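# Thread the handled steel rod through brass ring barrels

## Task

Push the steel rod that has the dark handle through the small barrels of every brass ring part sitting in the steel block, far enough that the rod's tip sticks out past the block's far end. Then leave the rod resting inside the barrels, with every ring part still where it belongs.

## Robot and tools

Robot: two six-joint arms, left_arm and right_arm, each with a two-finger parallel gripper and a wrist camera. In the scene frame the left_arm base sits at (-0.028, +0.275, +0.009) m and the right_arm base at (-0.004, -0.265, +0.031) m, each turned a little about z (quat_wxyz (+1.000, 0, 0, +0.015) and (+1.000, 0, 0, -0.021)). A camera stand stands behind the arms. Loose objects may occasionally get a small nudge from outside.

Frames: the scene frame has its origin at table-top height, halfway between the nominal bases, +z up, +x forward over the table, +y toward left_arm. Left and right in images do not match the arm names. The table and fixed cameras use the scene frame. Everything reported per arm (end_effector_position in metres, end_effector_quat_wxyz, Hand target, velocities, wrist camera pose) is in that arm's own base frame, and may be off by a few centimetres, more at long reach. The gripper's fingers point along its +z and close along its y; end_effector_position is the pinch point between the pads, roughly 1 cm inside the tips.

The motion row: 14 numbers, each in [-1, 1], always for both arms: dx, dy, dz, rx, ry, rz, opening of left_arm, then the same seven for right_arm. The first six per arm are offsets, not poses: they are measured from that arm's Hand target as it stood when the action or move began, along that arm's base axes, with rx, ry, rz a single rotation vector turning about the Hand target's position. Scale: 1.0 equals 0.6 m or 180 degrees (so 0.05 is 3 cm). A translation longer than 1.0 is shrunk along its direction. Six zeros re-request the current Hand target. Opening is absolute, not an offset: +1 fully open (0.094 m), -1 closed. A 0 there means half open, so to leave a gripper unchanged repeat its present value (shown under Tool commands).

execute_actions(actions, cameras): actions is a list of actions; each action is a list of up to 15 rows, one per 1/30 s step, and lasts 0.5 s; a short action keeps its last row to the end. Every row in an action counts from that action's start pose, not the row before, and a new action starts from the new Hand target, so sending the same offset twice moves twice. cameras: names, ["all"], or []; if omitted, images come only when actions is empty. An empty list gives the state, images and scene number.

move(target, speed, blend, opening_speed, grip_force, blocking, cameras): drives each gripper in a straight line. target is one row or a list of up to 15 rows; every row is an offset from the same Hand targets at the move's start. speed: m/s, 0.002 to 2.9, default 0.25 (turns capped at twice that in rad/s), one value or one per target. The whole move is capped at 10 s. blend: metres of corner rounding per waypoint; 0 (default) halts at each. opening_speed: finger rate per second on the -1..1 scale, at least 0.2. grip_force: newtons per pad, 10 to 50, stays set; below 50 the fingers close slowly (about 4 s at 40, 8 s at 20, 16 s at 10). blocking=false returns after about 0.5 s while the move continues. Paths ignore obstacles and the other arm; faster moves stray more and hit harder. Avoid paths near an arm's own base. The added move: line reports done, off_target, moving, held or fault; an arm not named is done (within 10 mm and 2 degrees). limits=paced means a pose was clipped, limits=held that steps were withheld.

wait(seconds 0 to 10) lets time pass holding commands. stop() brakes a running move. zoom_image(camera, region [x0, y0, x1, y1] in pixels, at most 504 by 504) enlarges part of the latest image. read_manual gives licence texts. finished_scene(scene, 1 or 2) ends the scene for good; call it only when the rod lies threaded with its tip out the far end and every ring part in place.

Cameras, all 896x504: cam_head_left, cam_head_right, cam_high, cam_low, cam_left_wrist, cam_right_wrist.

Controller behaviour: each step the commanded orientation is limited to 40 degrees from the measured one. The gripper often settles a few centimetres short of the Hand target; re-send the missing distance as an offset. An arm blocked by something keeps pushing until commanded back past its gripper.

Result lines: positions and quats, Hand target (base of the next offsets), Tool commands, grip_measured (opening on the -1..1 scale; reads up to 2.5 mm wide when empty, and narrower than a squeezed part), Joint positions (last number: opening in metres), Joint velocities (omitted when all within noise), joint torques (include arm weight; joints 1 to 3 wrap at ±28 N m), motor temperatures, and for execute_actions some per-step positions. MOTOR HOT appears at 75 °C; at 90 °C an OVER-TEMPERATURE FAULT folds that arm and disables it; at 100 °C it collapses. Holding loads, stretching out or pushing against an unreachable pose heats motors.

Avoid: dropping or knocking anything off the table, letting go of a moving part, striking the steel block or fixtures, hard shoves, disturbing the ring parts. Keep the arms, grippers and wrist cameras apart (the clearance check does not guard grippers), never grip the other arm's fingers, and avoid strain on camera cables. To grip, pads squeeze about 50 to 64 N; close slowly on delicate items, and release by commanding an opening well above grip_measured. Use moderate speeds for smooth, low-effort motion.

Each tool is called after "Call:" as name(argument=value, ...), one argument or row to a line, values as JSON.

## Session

Call:
execute_actions(
  actions=[],
)

Scene clock: 0.00 s.
left_arm: end_effector_position=(+0.3402, -0.0037, +0.1349) grip_measured=+1.000 end_effector_quat_wxyz=(+0.545, +0.025, +0.831, -0.112) | right_arm: end_effector_position=(+0.2951, +0.1270, +0.0226) grip_measured=+1.000 end_effector_quat_wxyz=(+0.505, +0.146, +0.849, +0.046)
Joint positions: left_arm=[0.188 1.075 0.347 0.304 0.387 -0.004 0.094] | right_arm=[0.786 1.616 0.26 0.649 0.729 0.778 0.094]
Joint velocities: within noise
Joint torques (N m): no reading
Motor temperatures (°C): left_arm=[27 28 34 30 30 26 27] | right_arm=[31 32 37 32 30 30 28]
Heat: left arm: 34 °C; right arm: 37 °C.
Hand target: left_arm +0.3432, -0.0037, +0.1447; +0.556, +0.029, +0.823, -0.111 | right_arm +0.2974, +0.1272, +0.0272; +0.512, +0.150, +0.845, +0.046
Tool commands: left_gripper/opening=+1.0 right_gripper/opening=+1.0

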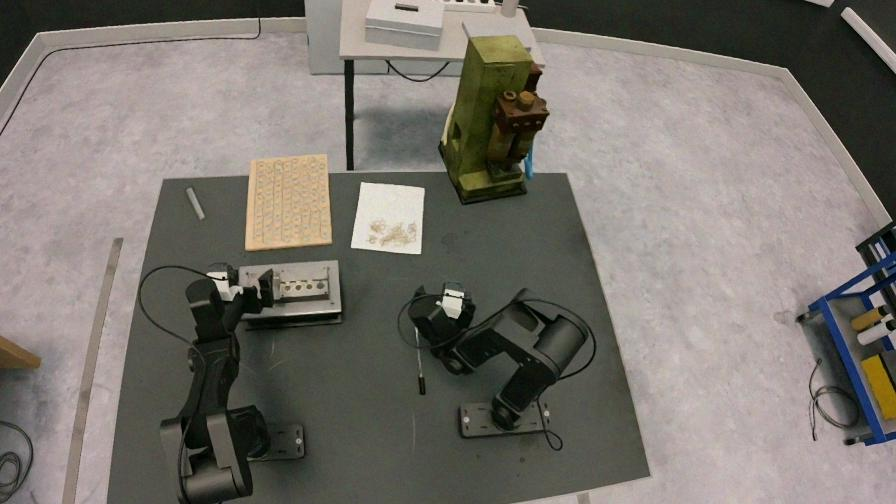

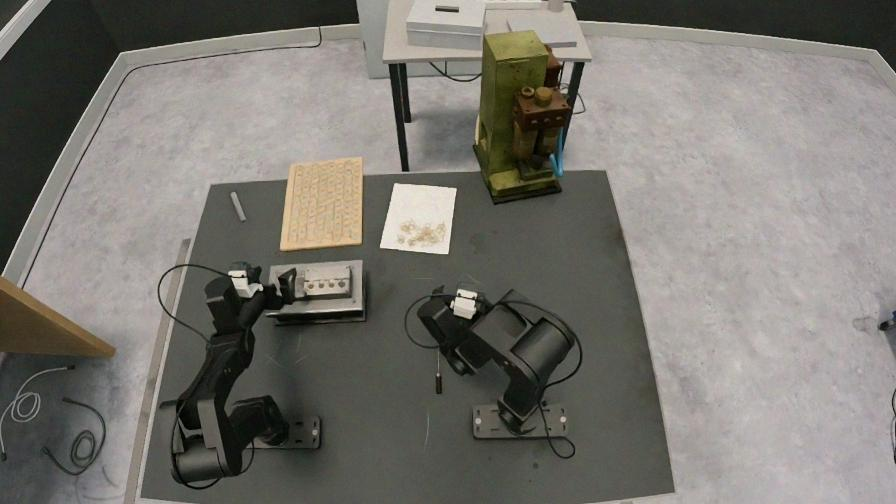

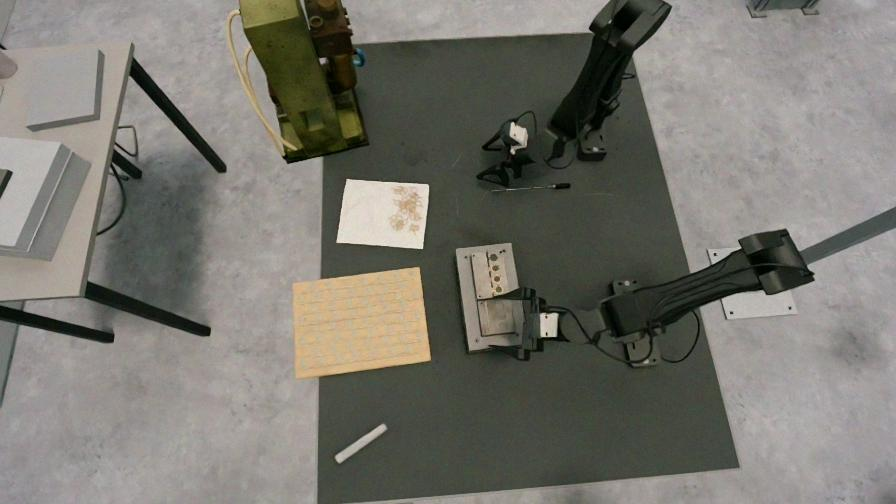

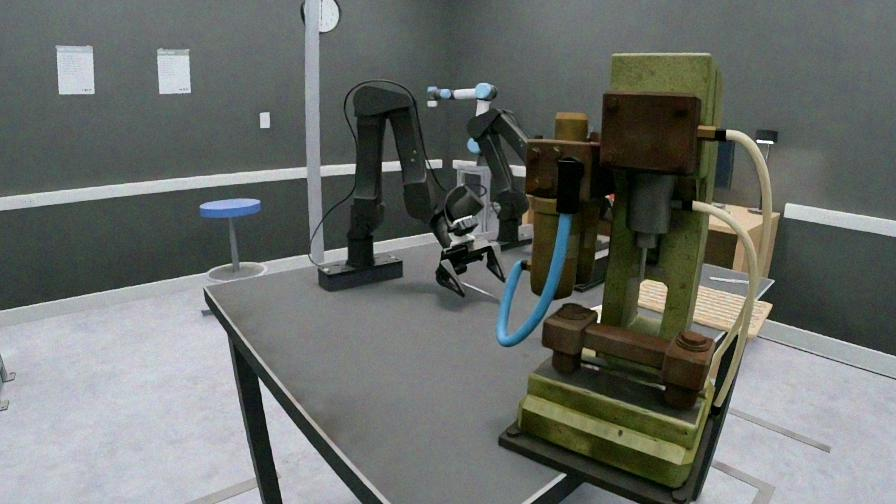

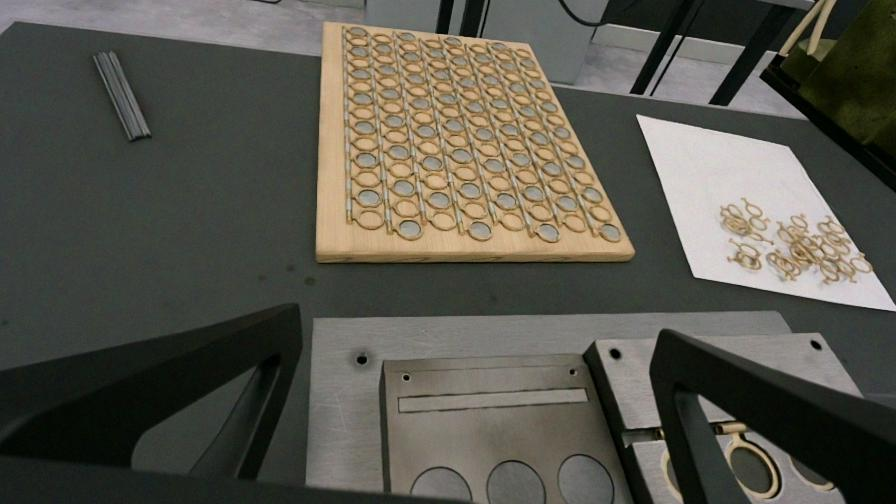

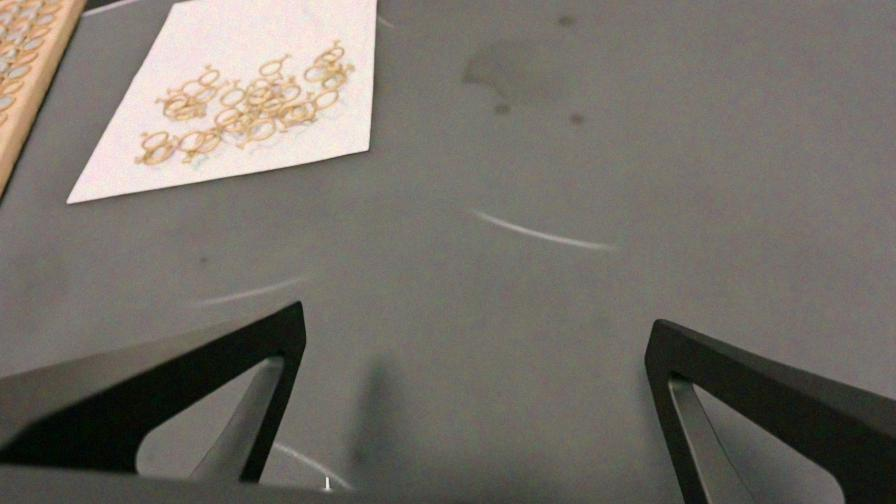

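Call:
move(
  target=[
    [0, 0, 0.0833, 0, 0, 0, 1.0, 0, 0, 0.1667, 0, 0, 0, 1.0],
    [0.0295, -0.1403, 0.024, 0.1193, 0.0355, -0.4336, 1.0, -0.2957, 0.088, 0.138, -0.0579, 0.1776, 0.0996, 1.0],
  ],
  speed=[0.2, 0.25],
  blend=[0.04, 0],
  cameras=["all"],
)

Call:
zoom_image(
  camera="cam_left_wrist",
  region=[400, 160, 660, 480],
)

Scene clock: 55.87 s.
left_arm: end_effector_position=(+0.3559, -0.0858, +0.1544) grip_measured=+1.000 end_effector_quat_wxyz=(+0.300, +0.625, +0.660, -0.289) | right_arm: end_effector_position=(+0.1200, +0.1796, +0.1038) grip_measured=+1.000 end_effector_quat_wxyz=(+0.255, -0.023, +0.967, +0.008)
Joint positions: left_arm=[0.141 1.919 1.58 -1.342 0.855 1.708 0.094] | right_arm=[1.389 1.174 0.807 -1.071 0.5 1.306 0.094]
Joint torques (N m): left_arm=[-0.31 -7.05 8.31 0.03 0.53 0.1] | right_arm=[0.66 -2.17 7.5 0.23 0.35 0.12]
Heat: left arm: 36 °C; right arm: 37 °C.
Hand target: left_arm +0.3610, -0.0879, +0.1591; +0.306, +0.627, +0.654, -0.292 | right_arm +0.1200, +0.1800, +0.1100; +0.258, -0.021, +0.966, +0.006
Off the commanded pose: left_arm 0.007 m, 1 deg | right_arm 0.006 m, 1 deg.
move: done

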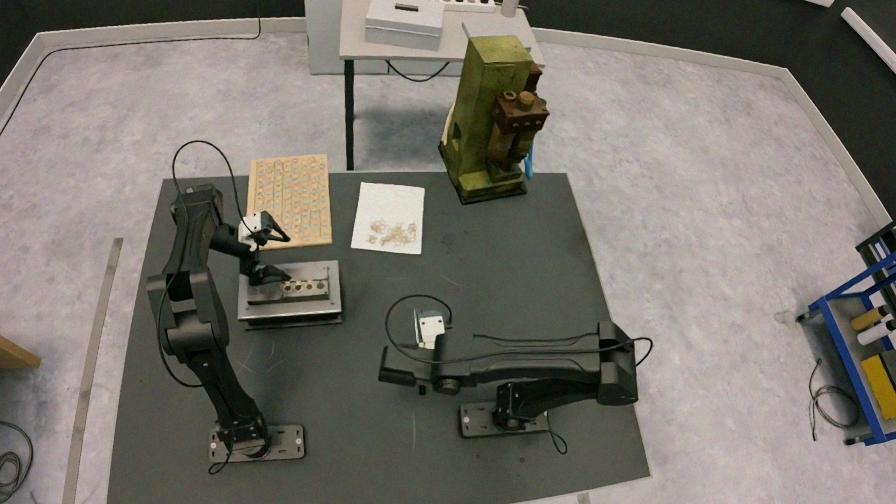

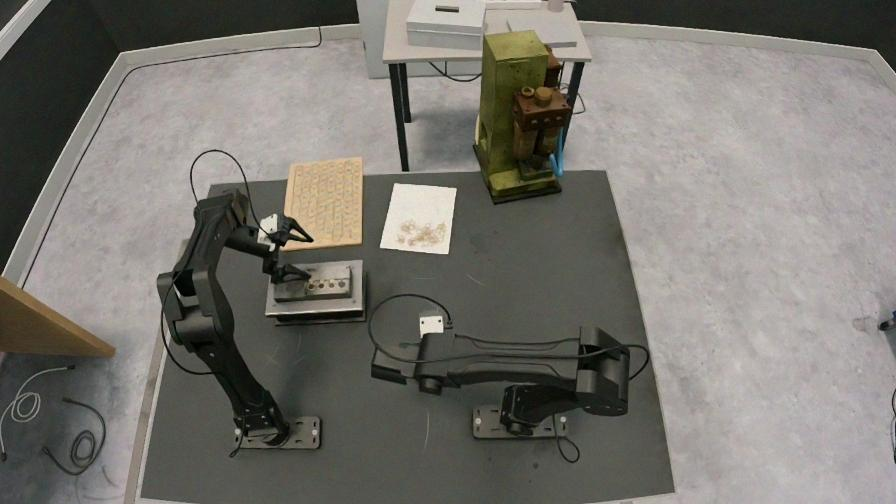

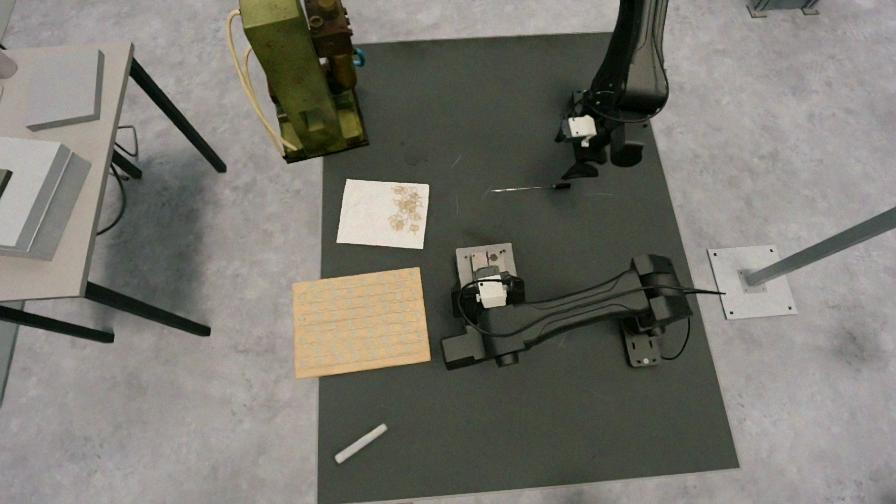

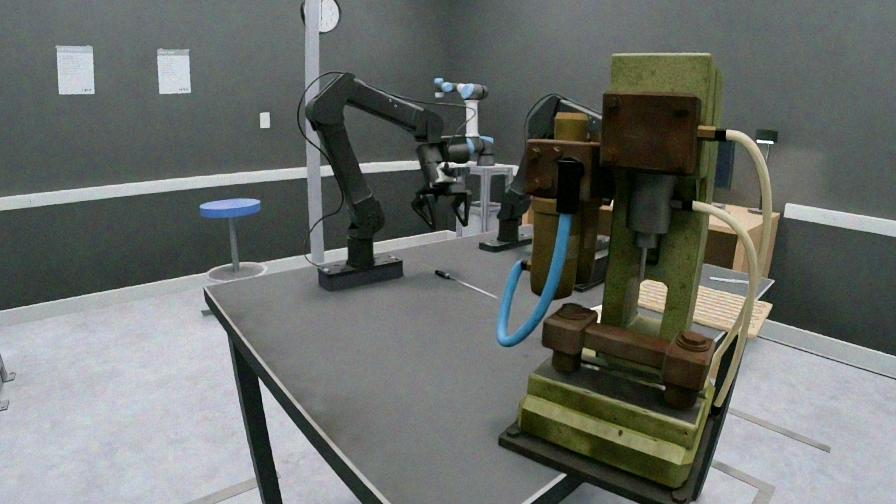

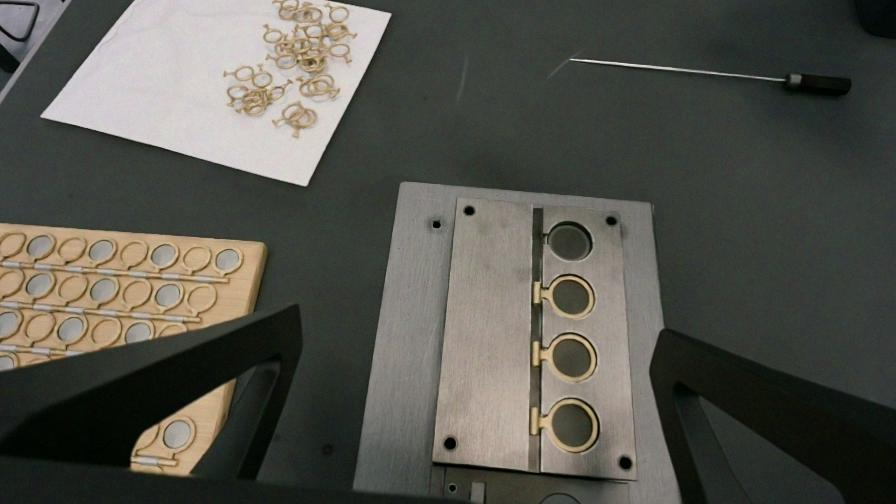

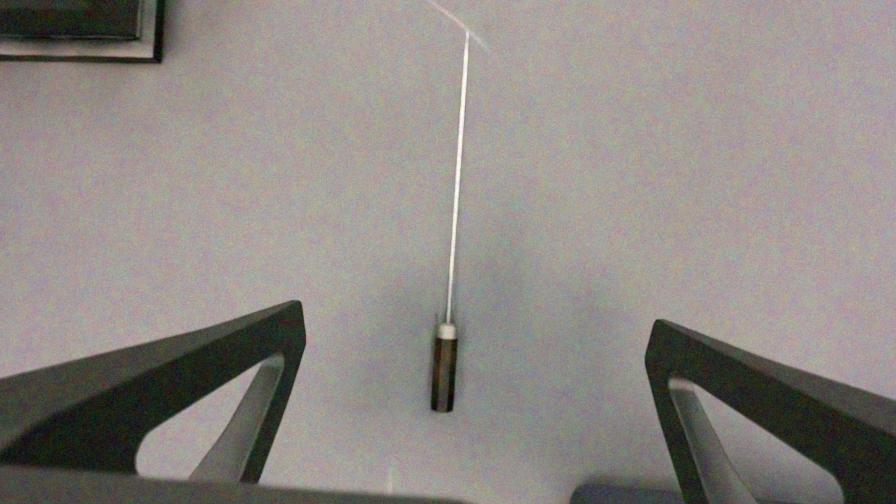

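Scaled by 1.575 from the camera's 896x504 image, which has a finer 1280x720 frame.

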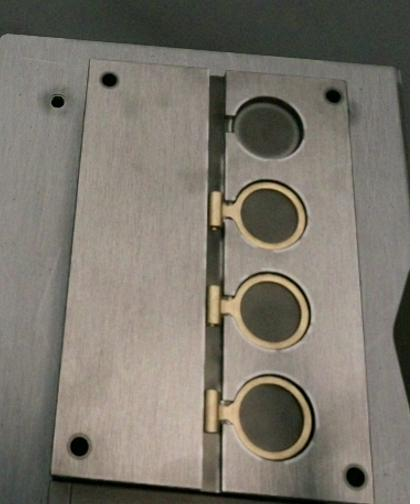

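Call:
move(
  target=[0, 0, 0, 0, 0, 0, 1.0, -0.0425, 0.015, -0.145, 0, 0, -0.0012, 1.0],
  speed=0.12,
  cameras=["cam_right_wrist", "cam_low"],
)

Scene clock: 78.83 s.
left_arm: end_effector_position=(+0.3557, -0.0858, +0.1544) grip_measured=+1.000 end_effector_quat_wxyz=(+0.300, +0.625, +0.660, -0.289) | right_arm: end_effector_position=(+0.0923, +0.1880, +0.0229) grip_measured=+1.000 end_effector_quat_wxyz=(+0.248, -0.023, +0.968, +0.003)
Joint positions: left_arm=[0.141 1.919 1.58 -1.342 0.855 1.709 0.094] | right_arm=[1.535 1.354 0.594 -0.771 0.501 1.478 0.094]
Joint torques (N m): left_arm=[-0.25 -7.1 8.35 0.03 0.53 0.1] | right_arm=[0.57 -2.82 4.57 0.42 0.47 0.12]
Heat: left arm: 36 °C; right arm: 38 °C.
Hand target: left_arm +0.3609, -0.0879, +0.1592; +0.306, +0.627, +0.654, -0.292 | right_arm +0.0945, +0.1890, +0.0230; +0.258, -0.020, +0.966, +0.006
Off the commanded pose: left_arm 0.007 m, 1 deg | right_arm 0.002 m, 1 deg.
move: done
Images, in order (width x height): cam_low 896x504, cam_right_wrist 896x504.

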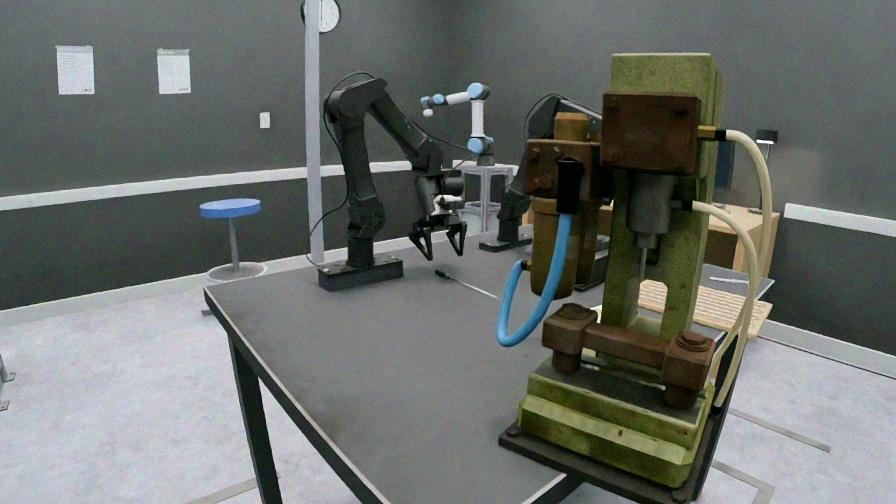

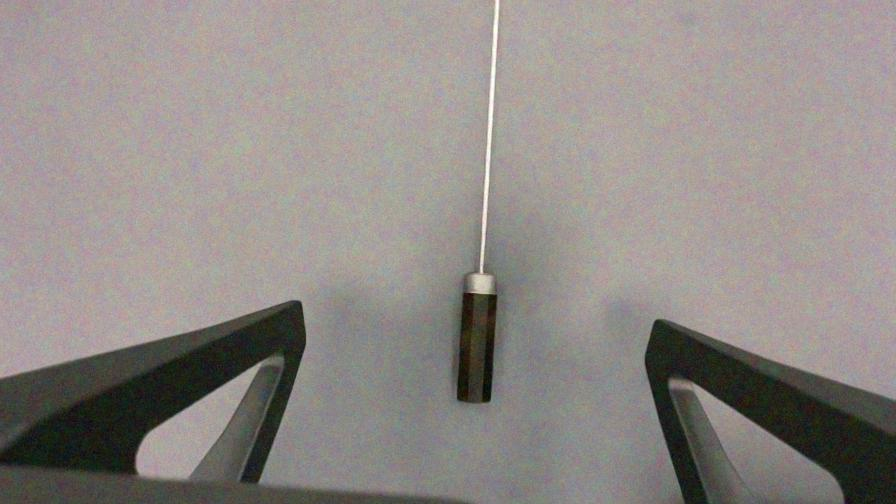

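Call:
move(
  target=[0, 0, 0, 0, 0, 0, 1.0, 0, 0, -0.0667, 0, 0, 0, 1.0],
  speed=0.07,
  cameras=["cam_right_wrist", "cam_low"],
)

Call:
zoom_image(
  camera="cam_low",
  region=[400, 215, 500, 290],
)

Scene clock: 87.80 s.
left_arm: end_effector_position=(+0.3557, -0.0858, +0.1544) grip_measured=+1.000 end_effector_quat_wxyz=(+0.300, +0.625, +0.660, -0.289) | right_arm: end_effector_position=(+0.0924, +0.1887, -0.0169) grip_measured=+1.000 end_effector_quat_wxyz=(+0.249, -0.022, +0.968, +0.004)
Joint positions: left_arm=[0.141 1.919 1.58 -1.342 0.855 1.709 0.094] | right_arm=[1.535 1.482 0.5 -0.548 0.501 1.48 0.094]
Joint torques (N m): left_arm=[-0.27 -7.04 8.29 0.04 0.53 0.11] | right_arm=[0.58 -3.18 3.92 0.42 0.46 0.09]
Heat: left arm: 36 °C; right arm: 38 °C.
Hand target: left_arm +0.3609, -0.0879, +0.1592; +0.306, +0.627, +0.654, -0.292 | right_arm +0.0945, +0.1890, -0.0171; +0.258, -0.020, +0.966, +0.005
Off the commanded pose: left_arm 0.007 m, 1 deg | right_arm 0.002 m, 1 deg.
move: done
Images, in order (width x height): cam_low 896x504, cam_right_wrist 896x504.

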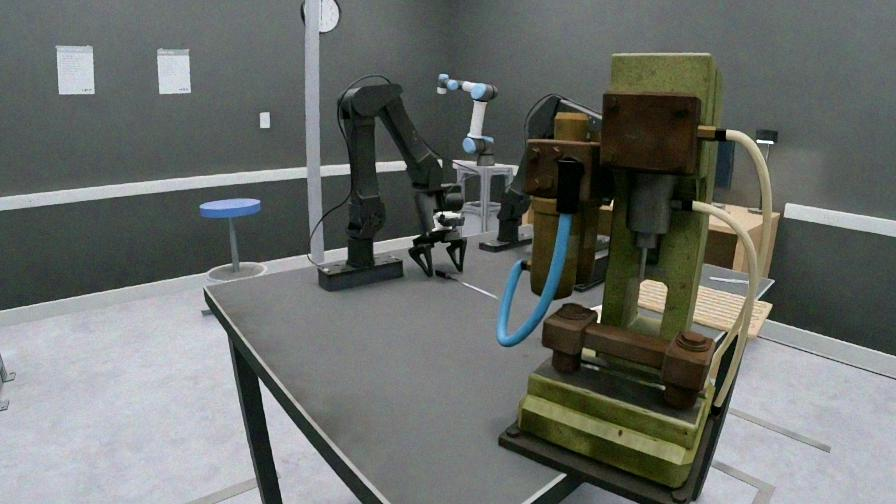

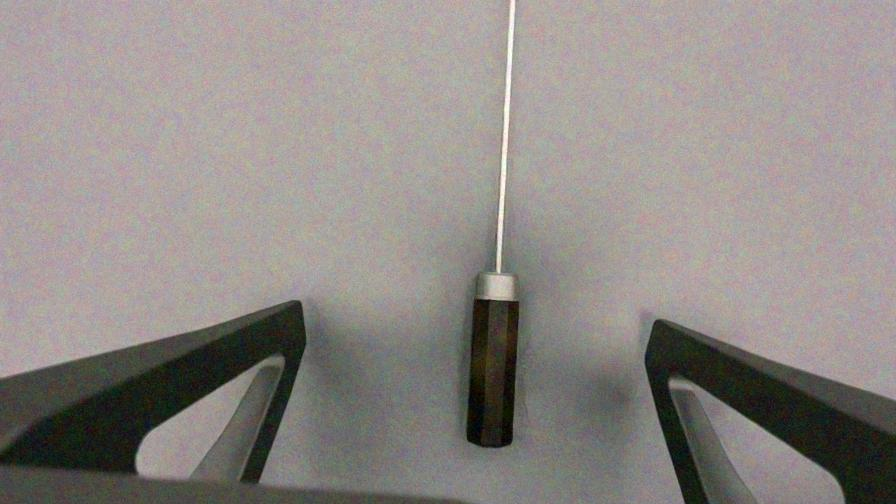

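Scaled by 5.040 from the camera's 896x504 image, which has a finer 1280x720 frame.

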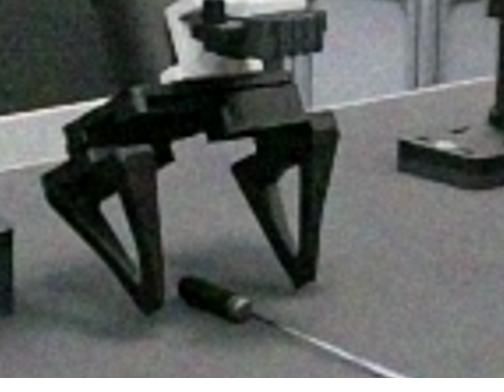

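Call:
move(
  target=[
    [0, 0, 0, 0, 0, 0, 1.0, 0, -0.009, -0.008, 0, 0, 0, 1.0],
    [0, 0, 0, 0, 0, 0, 1.0, 0, -0.009, -0.008, 0, 0, 0, -0.95],
  ],
  speed=0.05,
  opening_speed=0.6,
  cameras=["cam_right_wrist", "cam_left_wrist"],
)

Scene clock: 97.73 s.
left_arm: end_effector_position=(+0.3557, -0.0858, +0.1544) grip_measured=+1.000 end_effector_quat_wxyz=(+0.300, +0.625, +0.660, -0.289) | right_arm: end_effector_position=(+0.0935, +0.1875, -0.0210) grip_measured=-0.764 end_effector_quat_wxyz=(+0.254, -0.020, +0.967, +0.012)
Joint positions: left_arm=[0.141 1.919 1.58 -1.342 0.855 1.709 0.094] | right_arm=[1.538 1.482 0.472 -0.504 0.512 1.481 0.011]
Joint torques (N m): left_arm=[-0.09 -7.04 8.35 0.04 0.58 0.14] | right_arm=[0.2 -3.3 3.75 0.3 0.36 0.07]
Heat: left arm: 35 °C; right arm: 38 °C.
Hand target: left_arm +0.3609, -0.0879, +0.1592; +0.306, +0.627, +0.654, -0.292 | right_arm +0.0945, +0.1835, -0.0219; +0.258, -0.020, +0.966, +0.005
Off the commanded pose: left_arm 0.007 m, 1 deg | right_arm 0.004 m, 1 deg.
move: done
Images, in order (width x height): cam_left_wrist 896x504, cam_right_wrist 896x504.

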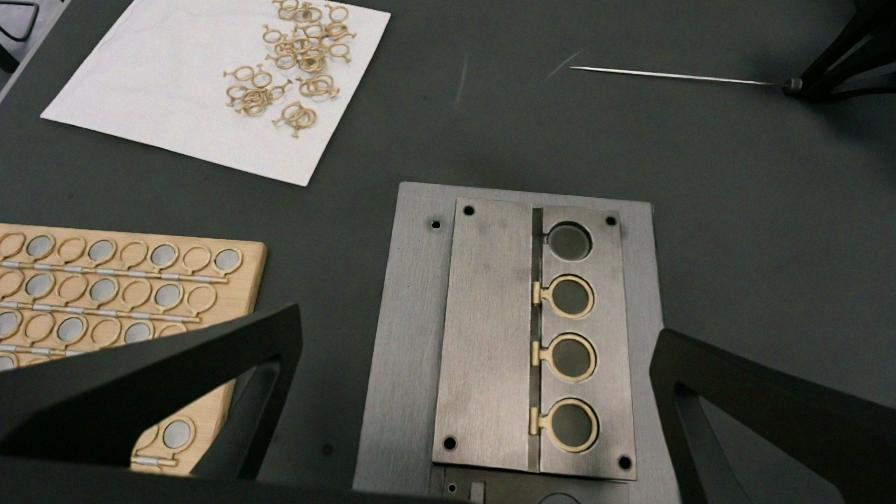

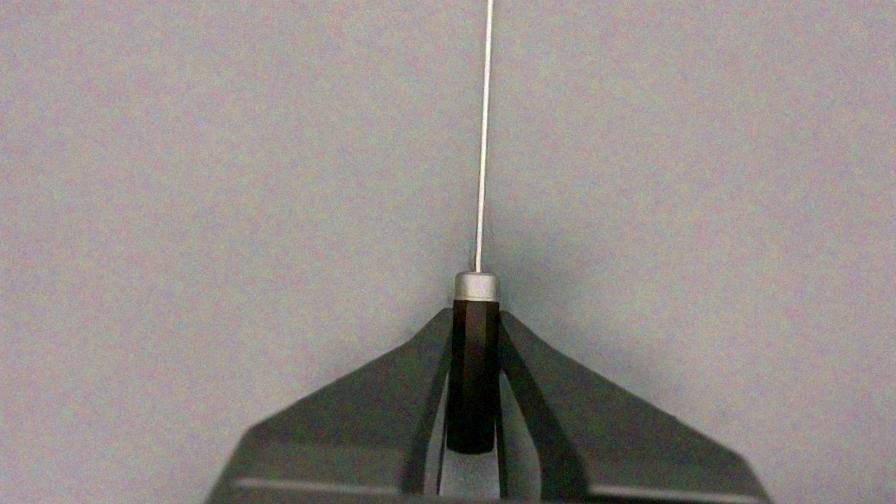

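Call:
move(
  target=[
    [0, 0, 0, 0, 0, 0, 1.0, 0, 0, 0.2, 0, 0, 0, -0.95],
    [0, 0, 0, 0, 0, 0, 1.0, 0.3592, -0.0892, 0.2532, 0.0102, -0.0122, 0.5136, -0.95],
    [0, 0, 0, 0, 0, 0, 1.0, 0.3667, -0.0395, 0.188, 0.0271, 0.0154, 0.5128, -0.95],
    [0, 0, 0, 0, 0, 0, 1.0, 0.4, 0.0205, 0.173, 0.0102, -0.0122, 0.5136, -0.95],
  ],
  speed=[0.15, 0.28, 0.12, 0.04],
  blend=[0.03, 0.02, 0.0, 0],
  cameras=["cam_left_wrist", "cam_right_wrist"],
)

Call:
zoom_image(
  camera="cam_left_wrist",
  region=[500, 150, 580, 250],
)

Scene clock: 153.63 s.
left_arm: end_effector_position=(+0.3557, -0.0858, +0.1544) grip_measured=+1.000 end_effector_quat_wxyz=(+0.300, +0.625, +0.660, -0.289) | right_arm: end_effector_position=(+0.3304, +0.1902, +0.0805) grip_measured=-0.765 end_effector_quat_wxyz=(-0.184, +0.709, -0.651, -0.201)
Joint positions: left_arm=[0.141 1.919 1.58 -1.342 0.855 1.709 0.094] | right_arm=[0.274 1.881 1.376 -0.951 -0.54 -1.35 0.011]
Joint torques (N m): left_arm=[-0.32 -7.25 8.35 0.03 0.59 0.11] | right_arm=[0.61 -7.47 6.34 0.58 -0.34 0.12]
Heat: left arm: 35 °C; right arm: 37 °C.
Hand target: left_arm +0.3609, -0.0879, +0.1592; +0.306, +0.627, +0.654, -0.292 | right_arm +0.3344, +0.1958, +0.0819; -0.192, +0.707, -0.649, -0.204
Off the commanded pose: left_arm 0.007 m, 1 deg | right_arm 0.007 m, 1 deg.
move: done
Images, in order (width x height): cam_left_wrist 896x504, cam_right_wrist 896x504.

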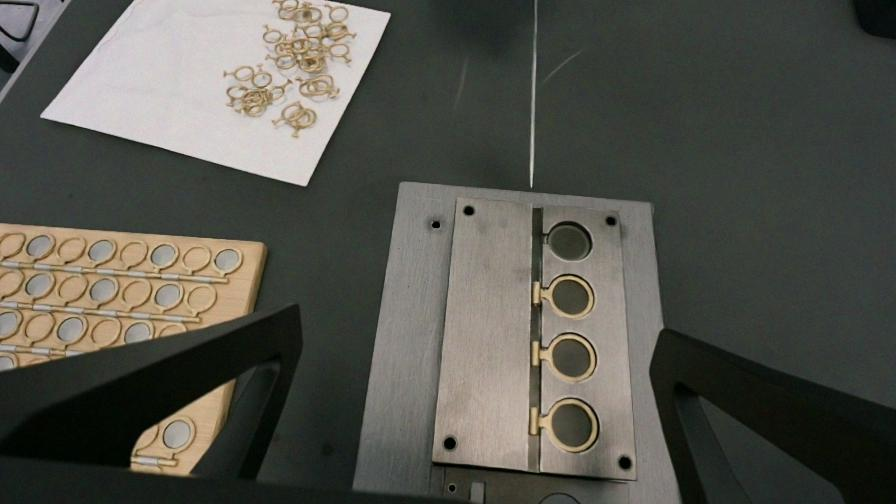

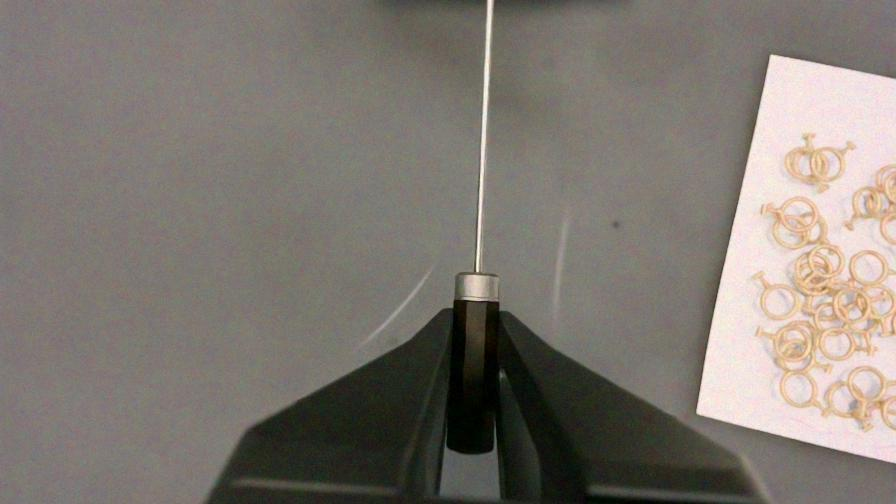

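Scaled by 5.040 from the camera's 896x504 image, which has a finer 1280x720 frame.

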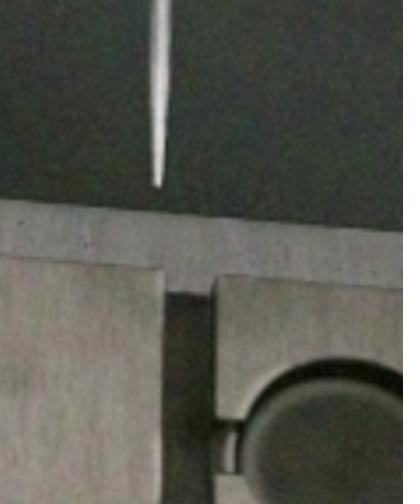

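Call:
zoom_image(
  camera="cam_left_wrist",
  region=[490, 0, 590, 130],
)

Call:
zoom_image(
  camera="cam_left_wrist",
  region=[490, 200, 590, 330],
)

Call:
zoom_image(
  camera="cam_left_wrist",
  region=[490, 340, 590, 470],
)

Scaled by 3.877 from the camera's 896x504 image, which has a finer 1280x720 frame.

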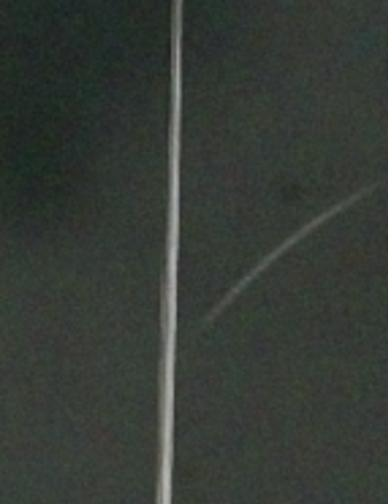

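Scaled by 3.877 from the camera's 896x504 image, which has a finer 1280x720 frame.

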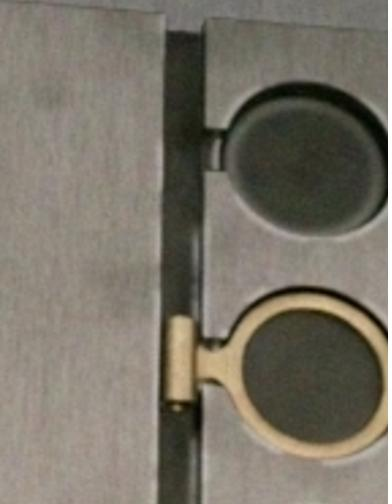

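Scaled by 3.877 from the camera's 896x504 image, which has a finer 1280x720 frame.

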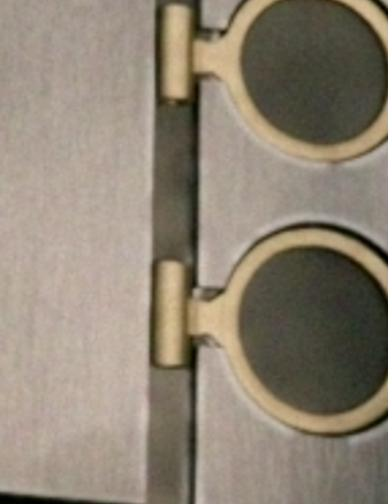

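Call:
move(
  target=[
    [0, 0, 0, 0, 0, 0, 1.0, -0.038, -0.06, 0.013, -0.0073, 0.028, 0, -0.95],
    [0, 0, 0, 0, 0, 0, 1.0, -0.0047, 0, -0.002, 0, 0, 0, -0.95],
  ],
  speed=[0.1, 0.04],
  cameras=["cam_left_wrist"],
)

Call:
zoom_image(
  camera="cam_left_wrist",
  region=[500, 150, 580, 250],
)

Scene clock: 182.17 s.
left_arm: end_effector_position=(+0.3557, -0.0858, +0.1544) grip_measured=+1.000 end_effector_quat_wxyz=(+0.300, +0.625, +0.660, -0.289) | right_arm: end_effector_position=(+0.3319, +0.1915, +0.0808) grip_measured=-0.765 end_effector_quat_wxyz=(-0.187, +0.709, -0.650, -0.199)
Joint positions: left_arm=[0.141 1.919 1.58 -1.342 0.855 1.709 0.094] | right_arm=[0.276 1.881 1.376 -0.942 -0.54 -1.348 0.011]
Joint torques (N m): left_arm=[-0.08 -7.01 8.06 0.05 0.49 0.09] | right_arm=[0.59 -8.08 5.05 0.59 -0.34 0.08]
Heat: left arm: 36 °C; right arm: 38 °C.
Hand target: left_arm +0.3609, -0.0879, +0.1592; +0.306, +0.627, +0.654, -0.292 | right_arm +0.3317, +0.1958, +0.0807; -0.192, +0.707, -0.649, -0.204
Off the commanded pose: left_arm 0.007 m, 1 deg | right_arm 0.004 m, 1 deg.
move: done
Images, in order (width x height): cam_left_wrist 896x504.

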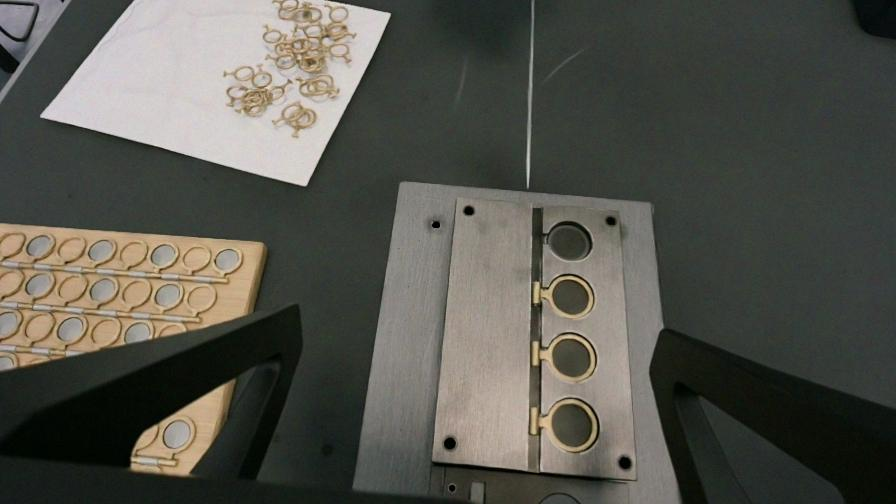

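Scaled by 5.040 from the camera's 896x504 image, which has a finer 1280x720 frame.

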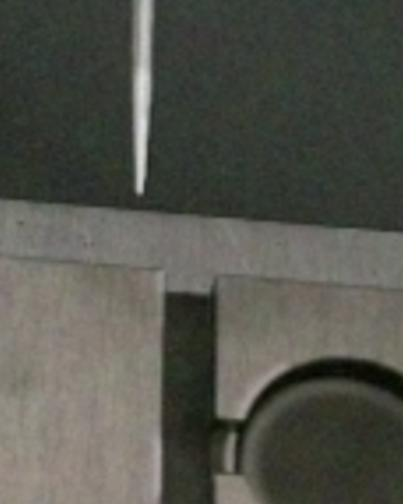

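Call:
move(
  target=[
    [0, 0, 0, 0, 0, 0, 1.0, -0.0347, -0.0402, 0.0242, -0.0058, 0.0215, 0, -0.95],
    [0, 0, 0, 0, 0, 0, 1.0, 0.0053, 0.0023, 0.002, 0, 0, 0, -0.95],
  ],
  speed=[0.1, 0.03],
  cameras=["cam_left_wrist"],
)

Call:
zoom_image(
  camera="cam_left_wrist",
  region=[500, 150, 580, 250],
)

Scene clock: 201.47 s.
left_arm: end_effector_position=(+0.3557, -0.0858, +0.1544) grip_measured=+1.000 end_effector_quat_wxyz=(+0.300, +0.625, +0.660, -0.289) | right_arm: end_effector_position=(+0.3304, +0.1911, +0.0806) grip_measured=-0.765 end_effector_quat_wxyz=(-0.184, +0.708, -0.651, -0.201)
Joint positions: left_arm=[0.141 1.919 1.58 -1.342 0.855 1.709 0.094] | right_arm=[0.276 1.881 1.376 -0.949 -0.54 -1.346 0.011]
Joint torques (N m): left_arm=[-0.24 -7.21 8.16 0.04 0.53 0.1] | right_arm=[0.7 -7.34 6.57 0.53 -0.34 0.08]
Heat: left arm: 36 °C; right arm: 38 °C.
Hand target: left_arm +0.3609, -0.0879, +0.1592; +0.306, +0.627, +0.654, -0.292 | right_arm +0.3349, +0.1972, +0.0819; -0.192, +0.707, -0.649, -0.204
Off the commanded pose: left_arm 0.007 m, 1 deg | right_arm 0.008 m, 1 deg.
move: done
Images, in order (width x height): cam_left_wrist 896x504.

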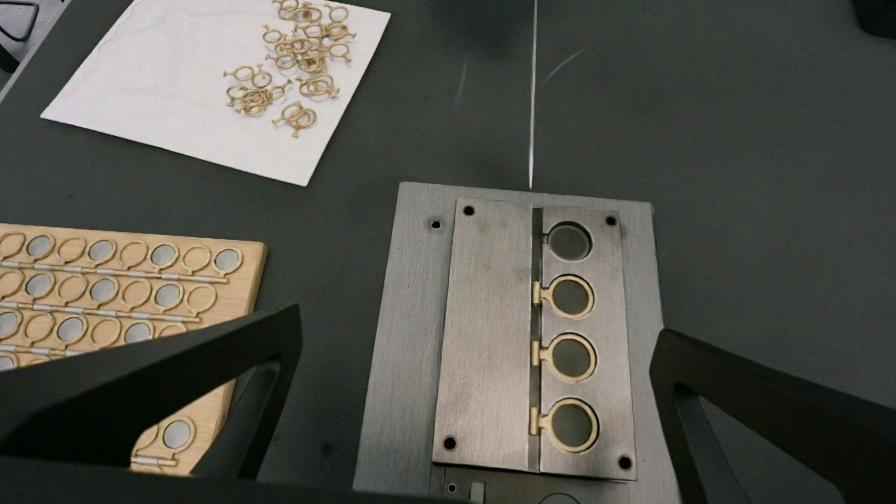

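Scaled by 5.040 from the camera's 896x504 image, which has a finer 1280x720 frame.

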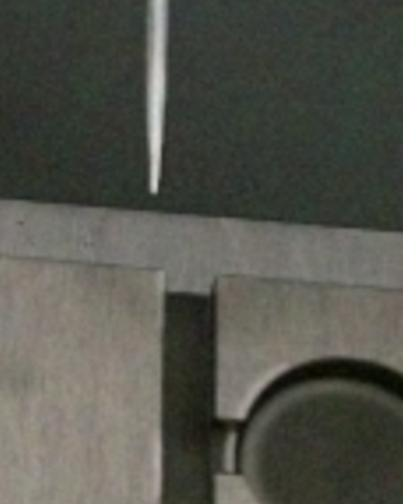

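Call:
move(
  target=[
    [0, 0, 0, 0, 0, 0, 1.0, -0.018, -0.005, 0, -0.0043, 0.0152, 0, -0.95],
    [0, 0, 0, 0, 0, 0, 1.0, -0.0053, -0.0015, 0, -0.0013, 0.0044, 0, -0.95],
  ],
  speed=0.04,
  cameras=["cam_left_wrist"],
)

Call:
zoom_image(
  camera="cam_left_wrist",
  region=[500, 150, 580, 250],
)

Scene clock: 212.30 s.
left_arm: end_effector_position=(+0.3557, -0.0858, +0.1544) grip_measured=+1.000 end_effector_quat_wxyz=(+0.300, +0.625, +0.660, -0.289) | right_arm: end_effector_position=(+0.3280, +0.1904, +0.0803) grip_measured=-0.765 end_effector_quat_wxyz=(-0.179, +0.707, -0.653, -0.204)
Joint positions: left_arm=[0.141 1.919 1.58 -1.342 0.855 1.709 0.094] | right_arm=[0.276 1.881 1.376 -0.96 -0.54 -1.344 0.011]
Joint torques (N m): left_arm=[-0.43 -7.12 8.34 0.06 0.51 0.13] | right_arm=[0.72 -7.38 6.6 0.52 -0.34 0.08]
Heat: left arm: 36 °C; right arm: 38 °C.
Hand target: left_arm +0.3609, -0.0879, +0.1592; +0.306, +0.627, +0.654, -0.292 | right_arm +0.3316, +0.1963, +0.0819; -0.186, +0.706, -0.651, -0.207
Off the commanded pose: left_arm 0.007 m, 1 deg | right_arm 0.007 m, 1 deg.
move: done
Images, in order (width x height): cam_left_wrist 896x504.

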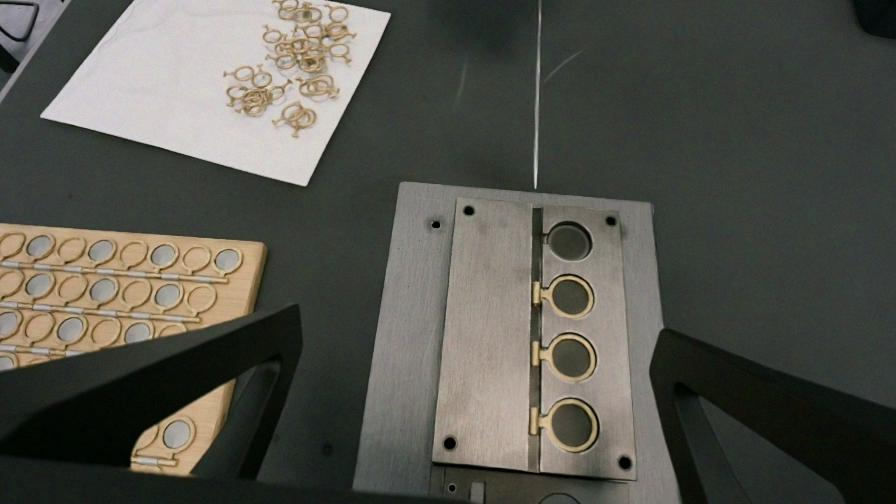

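Scaled by 5.040 from the camera's 896x504 image, which has a finer 1280x720 frame.

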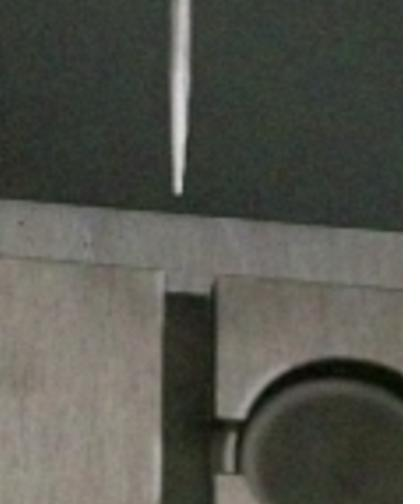

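Call:
move(
  target=[0, 0, 0, 0, 0, 0, 1.0, -0.0075, 0.053, 0.0, 0, 0, 0, -0.95],
  speed=0.04,
  cameras=["cam_left_wrist"],
)

Call:
zoom_image(
  camera="cam_left_wrist",
  region=[500, 200, 580, 300],
)

Scene clock: 220.47 s.
left_arm: end_effector_position=(+0.3557, -0.0858, +0.1544) grip_measured=+1.000 end_effector_quat_wxyz=(+0.300, +0.625, +0.660, -0.289) | right_arm: end_effector_position=(+0.3219, +0.2008, +0.0748) grip_measured=-0.765 end_effector_quat_wxyz=(-0.155, +0.707, -0.665, -0.185)
Joint positions: left_arm=[0.141 1.919 1.58 -1.342 0.855 1.709 0.094] | right_arm=[0.336 1.881 1.376 -0.951 -0.475 -1.268 0.011]
Joint torques (N m): left_arm=[-0.23 -7.16 8.16 0.05 0.53 0.13] | right_arm=[3.15 -6.99 7.39 0.87 -0.84 0.31]
Heat: left arm: 36 °C; right arm: 38 °C.
Hand target: left_arm +0.3609, -0.0879, +0.1592; +0.306, +0.627, +0.654, -0.292 | right_arm +0.3272, +0.2281, +0.0819; -0.186, +0.706, -0.651, -0.207
Off the commanded pose: left_arm 0.007 m, 1 deg | right_arm 0.029 m, 5 deg.
move: off_target (right_arm)
Images, in order (width x height): cam_left_wrist 896x504.

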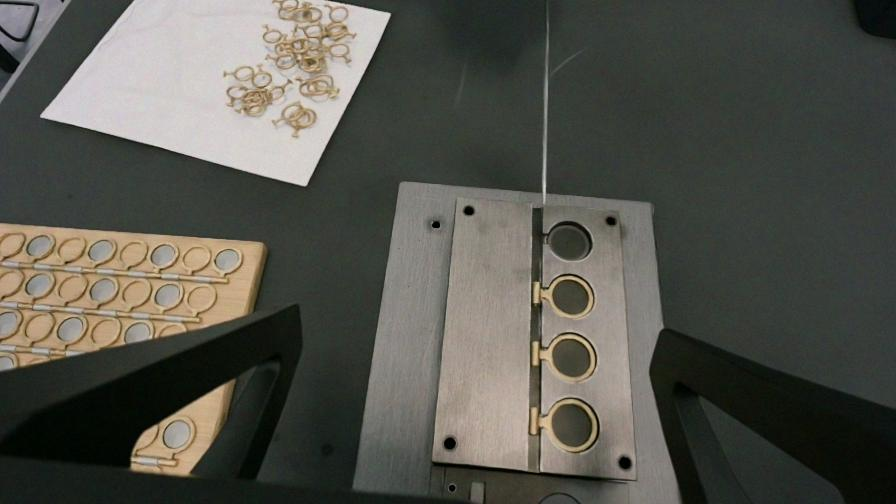

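Scaled by 5.040 from the camera's 896x504 image, which has a finer 1280x720 frame.

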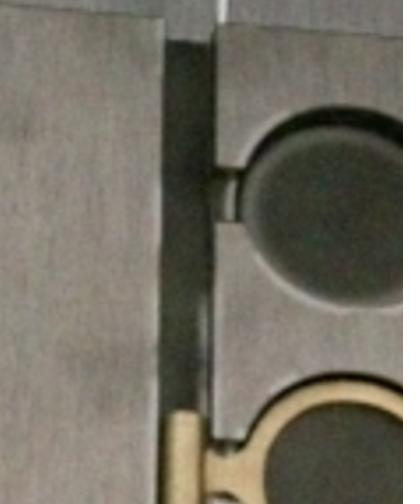

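Call:
move(
  target=[0, 0, 0, 0, 0, 0, 1.0, 0.006, -0.062, 0.005, 0, 0, 0, -0.95],
  speed=0.08,
  cameras=["cam_left_wrist", "cam_right_wrist"],
)

Call:
zoom_image(
  camera="cam_left_wrist",
  region=[500, 130, 580, 230],
)

Scene clock: 226.03 s.
left_arm: end_effector_position=(+0.3557, -0.0858, +0.1544) grip_measured=+1.000 end_effector_quat_wxyz=(+0.300, +0.625, +0.660, -0.289) | right_arm: end_effector_position=(+0.3312, +0.1880, +0.0797) grip_measured=-0.765 end_effector_quat_wxyz=(-0.181, +0.705, -0.657, -0.198)
Joint positions: left_arm=[0.141 1.919 1.58 -1.342 0.855 1.709 0.094] | right_arm=[0.271 1.881 1.376 -0.952 -0.532 -1.339 0.011]
Joint torques (N m): left_arm=[-0.39 -7.17 8.32 0.09 0.51 0.1] | right_arm=[-0.09 -8.06 6.54 0.29 -0.42 -0.11]
Heat: left arm: 36 °C; right arm: 38 °C.
Hand target: left_arm +0.3609, -0.0879, +0.1592; +0.306, +0.627, +0.654, -0.292 | right_arm +0.3307, +0.1910, +0.0849; -0.186, +0.706, -0.651, -0.207
Off the commanded pose: left_arm 0.007 m, 1 deg | right_arm 0.006 m, 1 deg.
move: done
Images, in order (width x height): cam_left_wrist 896x504, cam_right_wrist 896x504.

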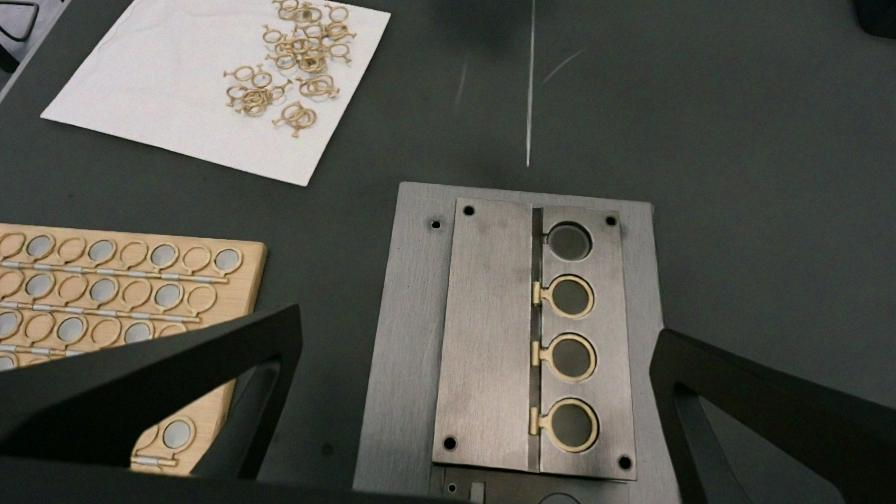

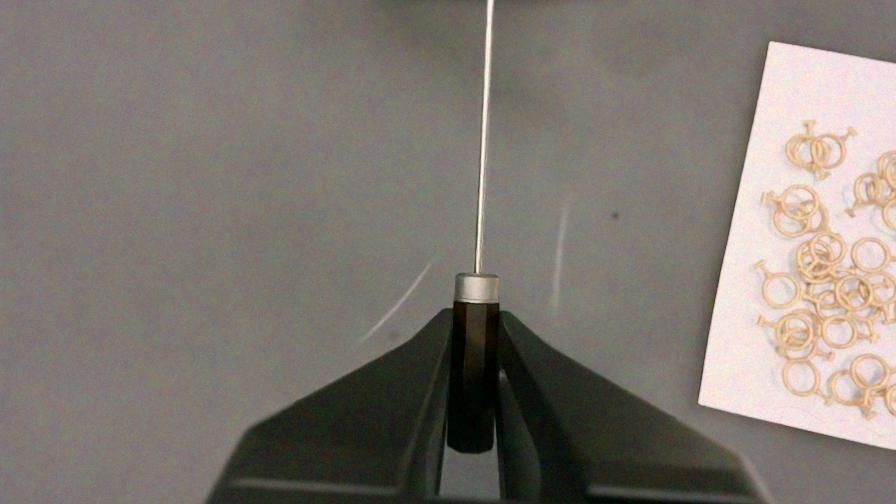

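Scaled by 5.040 from the camera's 896x504 image, which has a finer 1280x720 frame.

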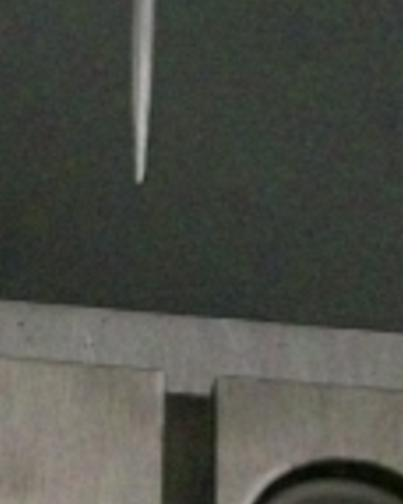

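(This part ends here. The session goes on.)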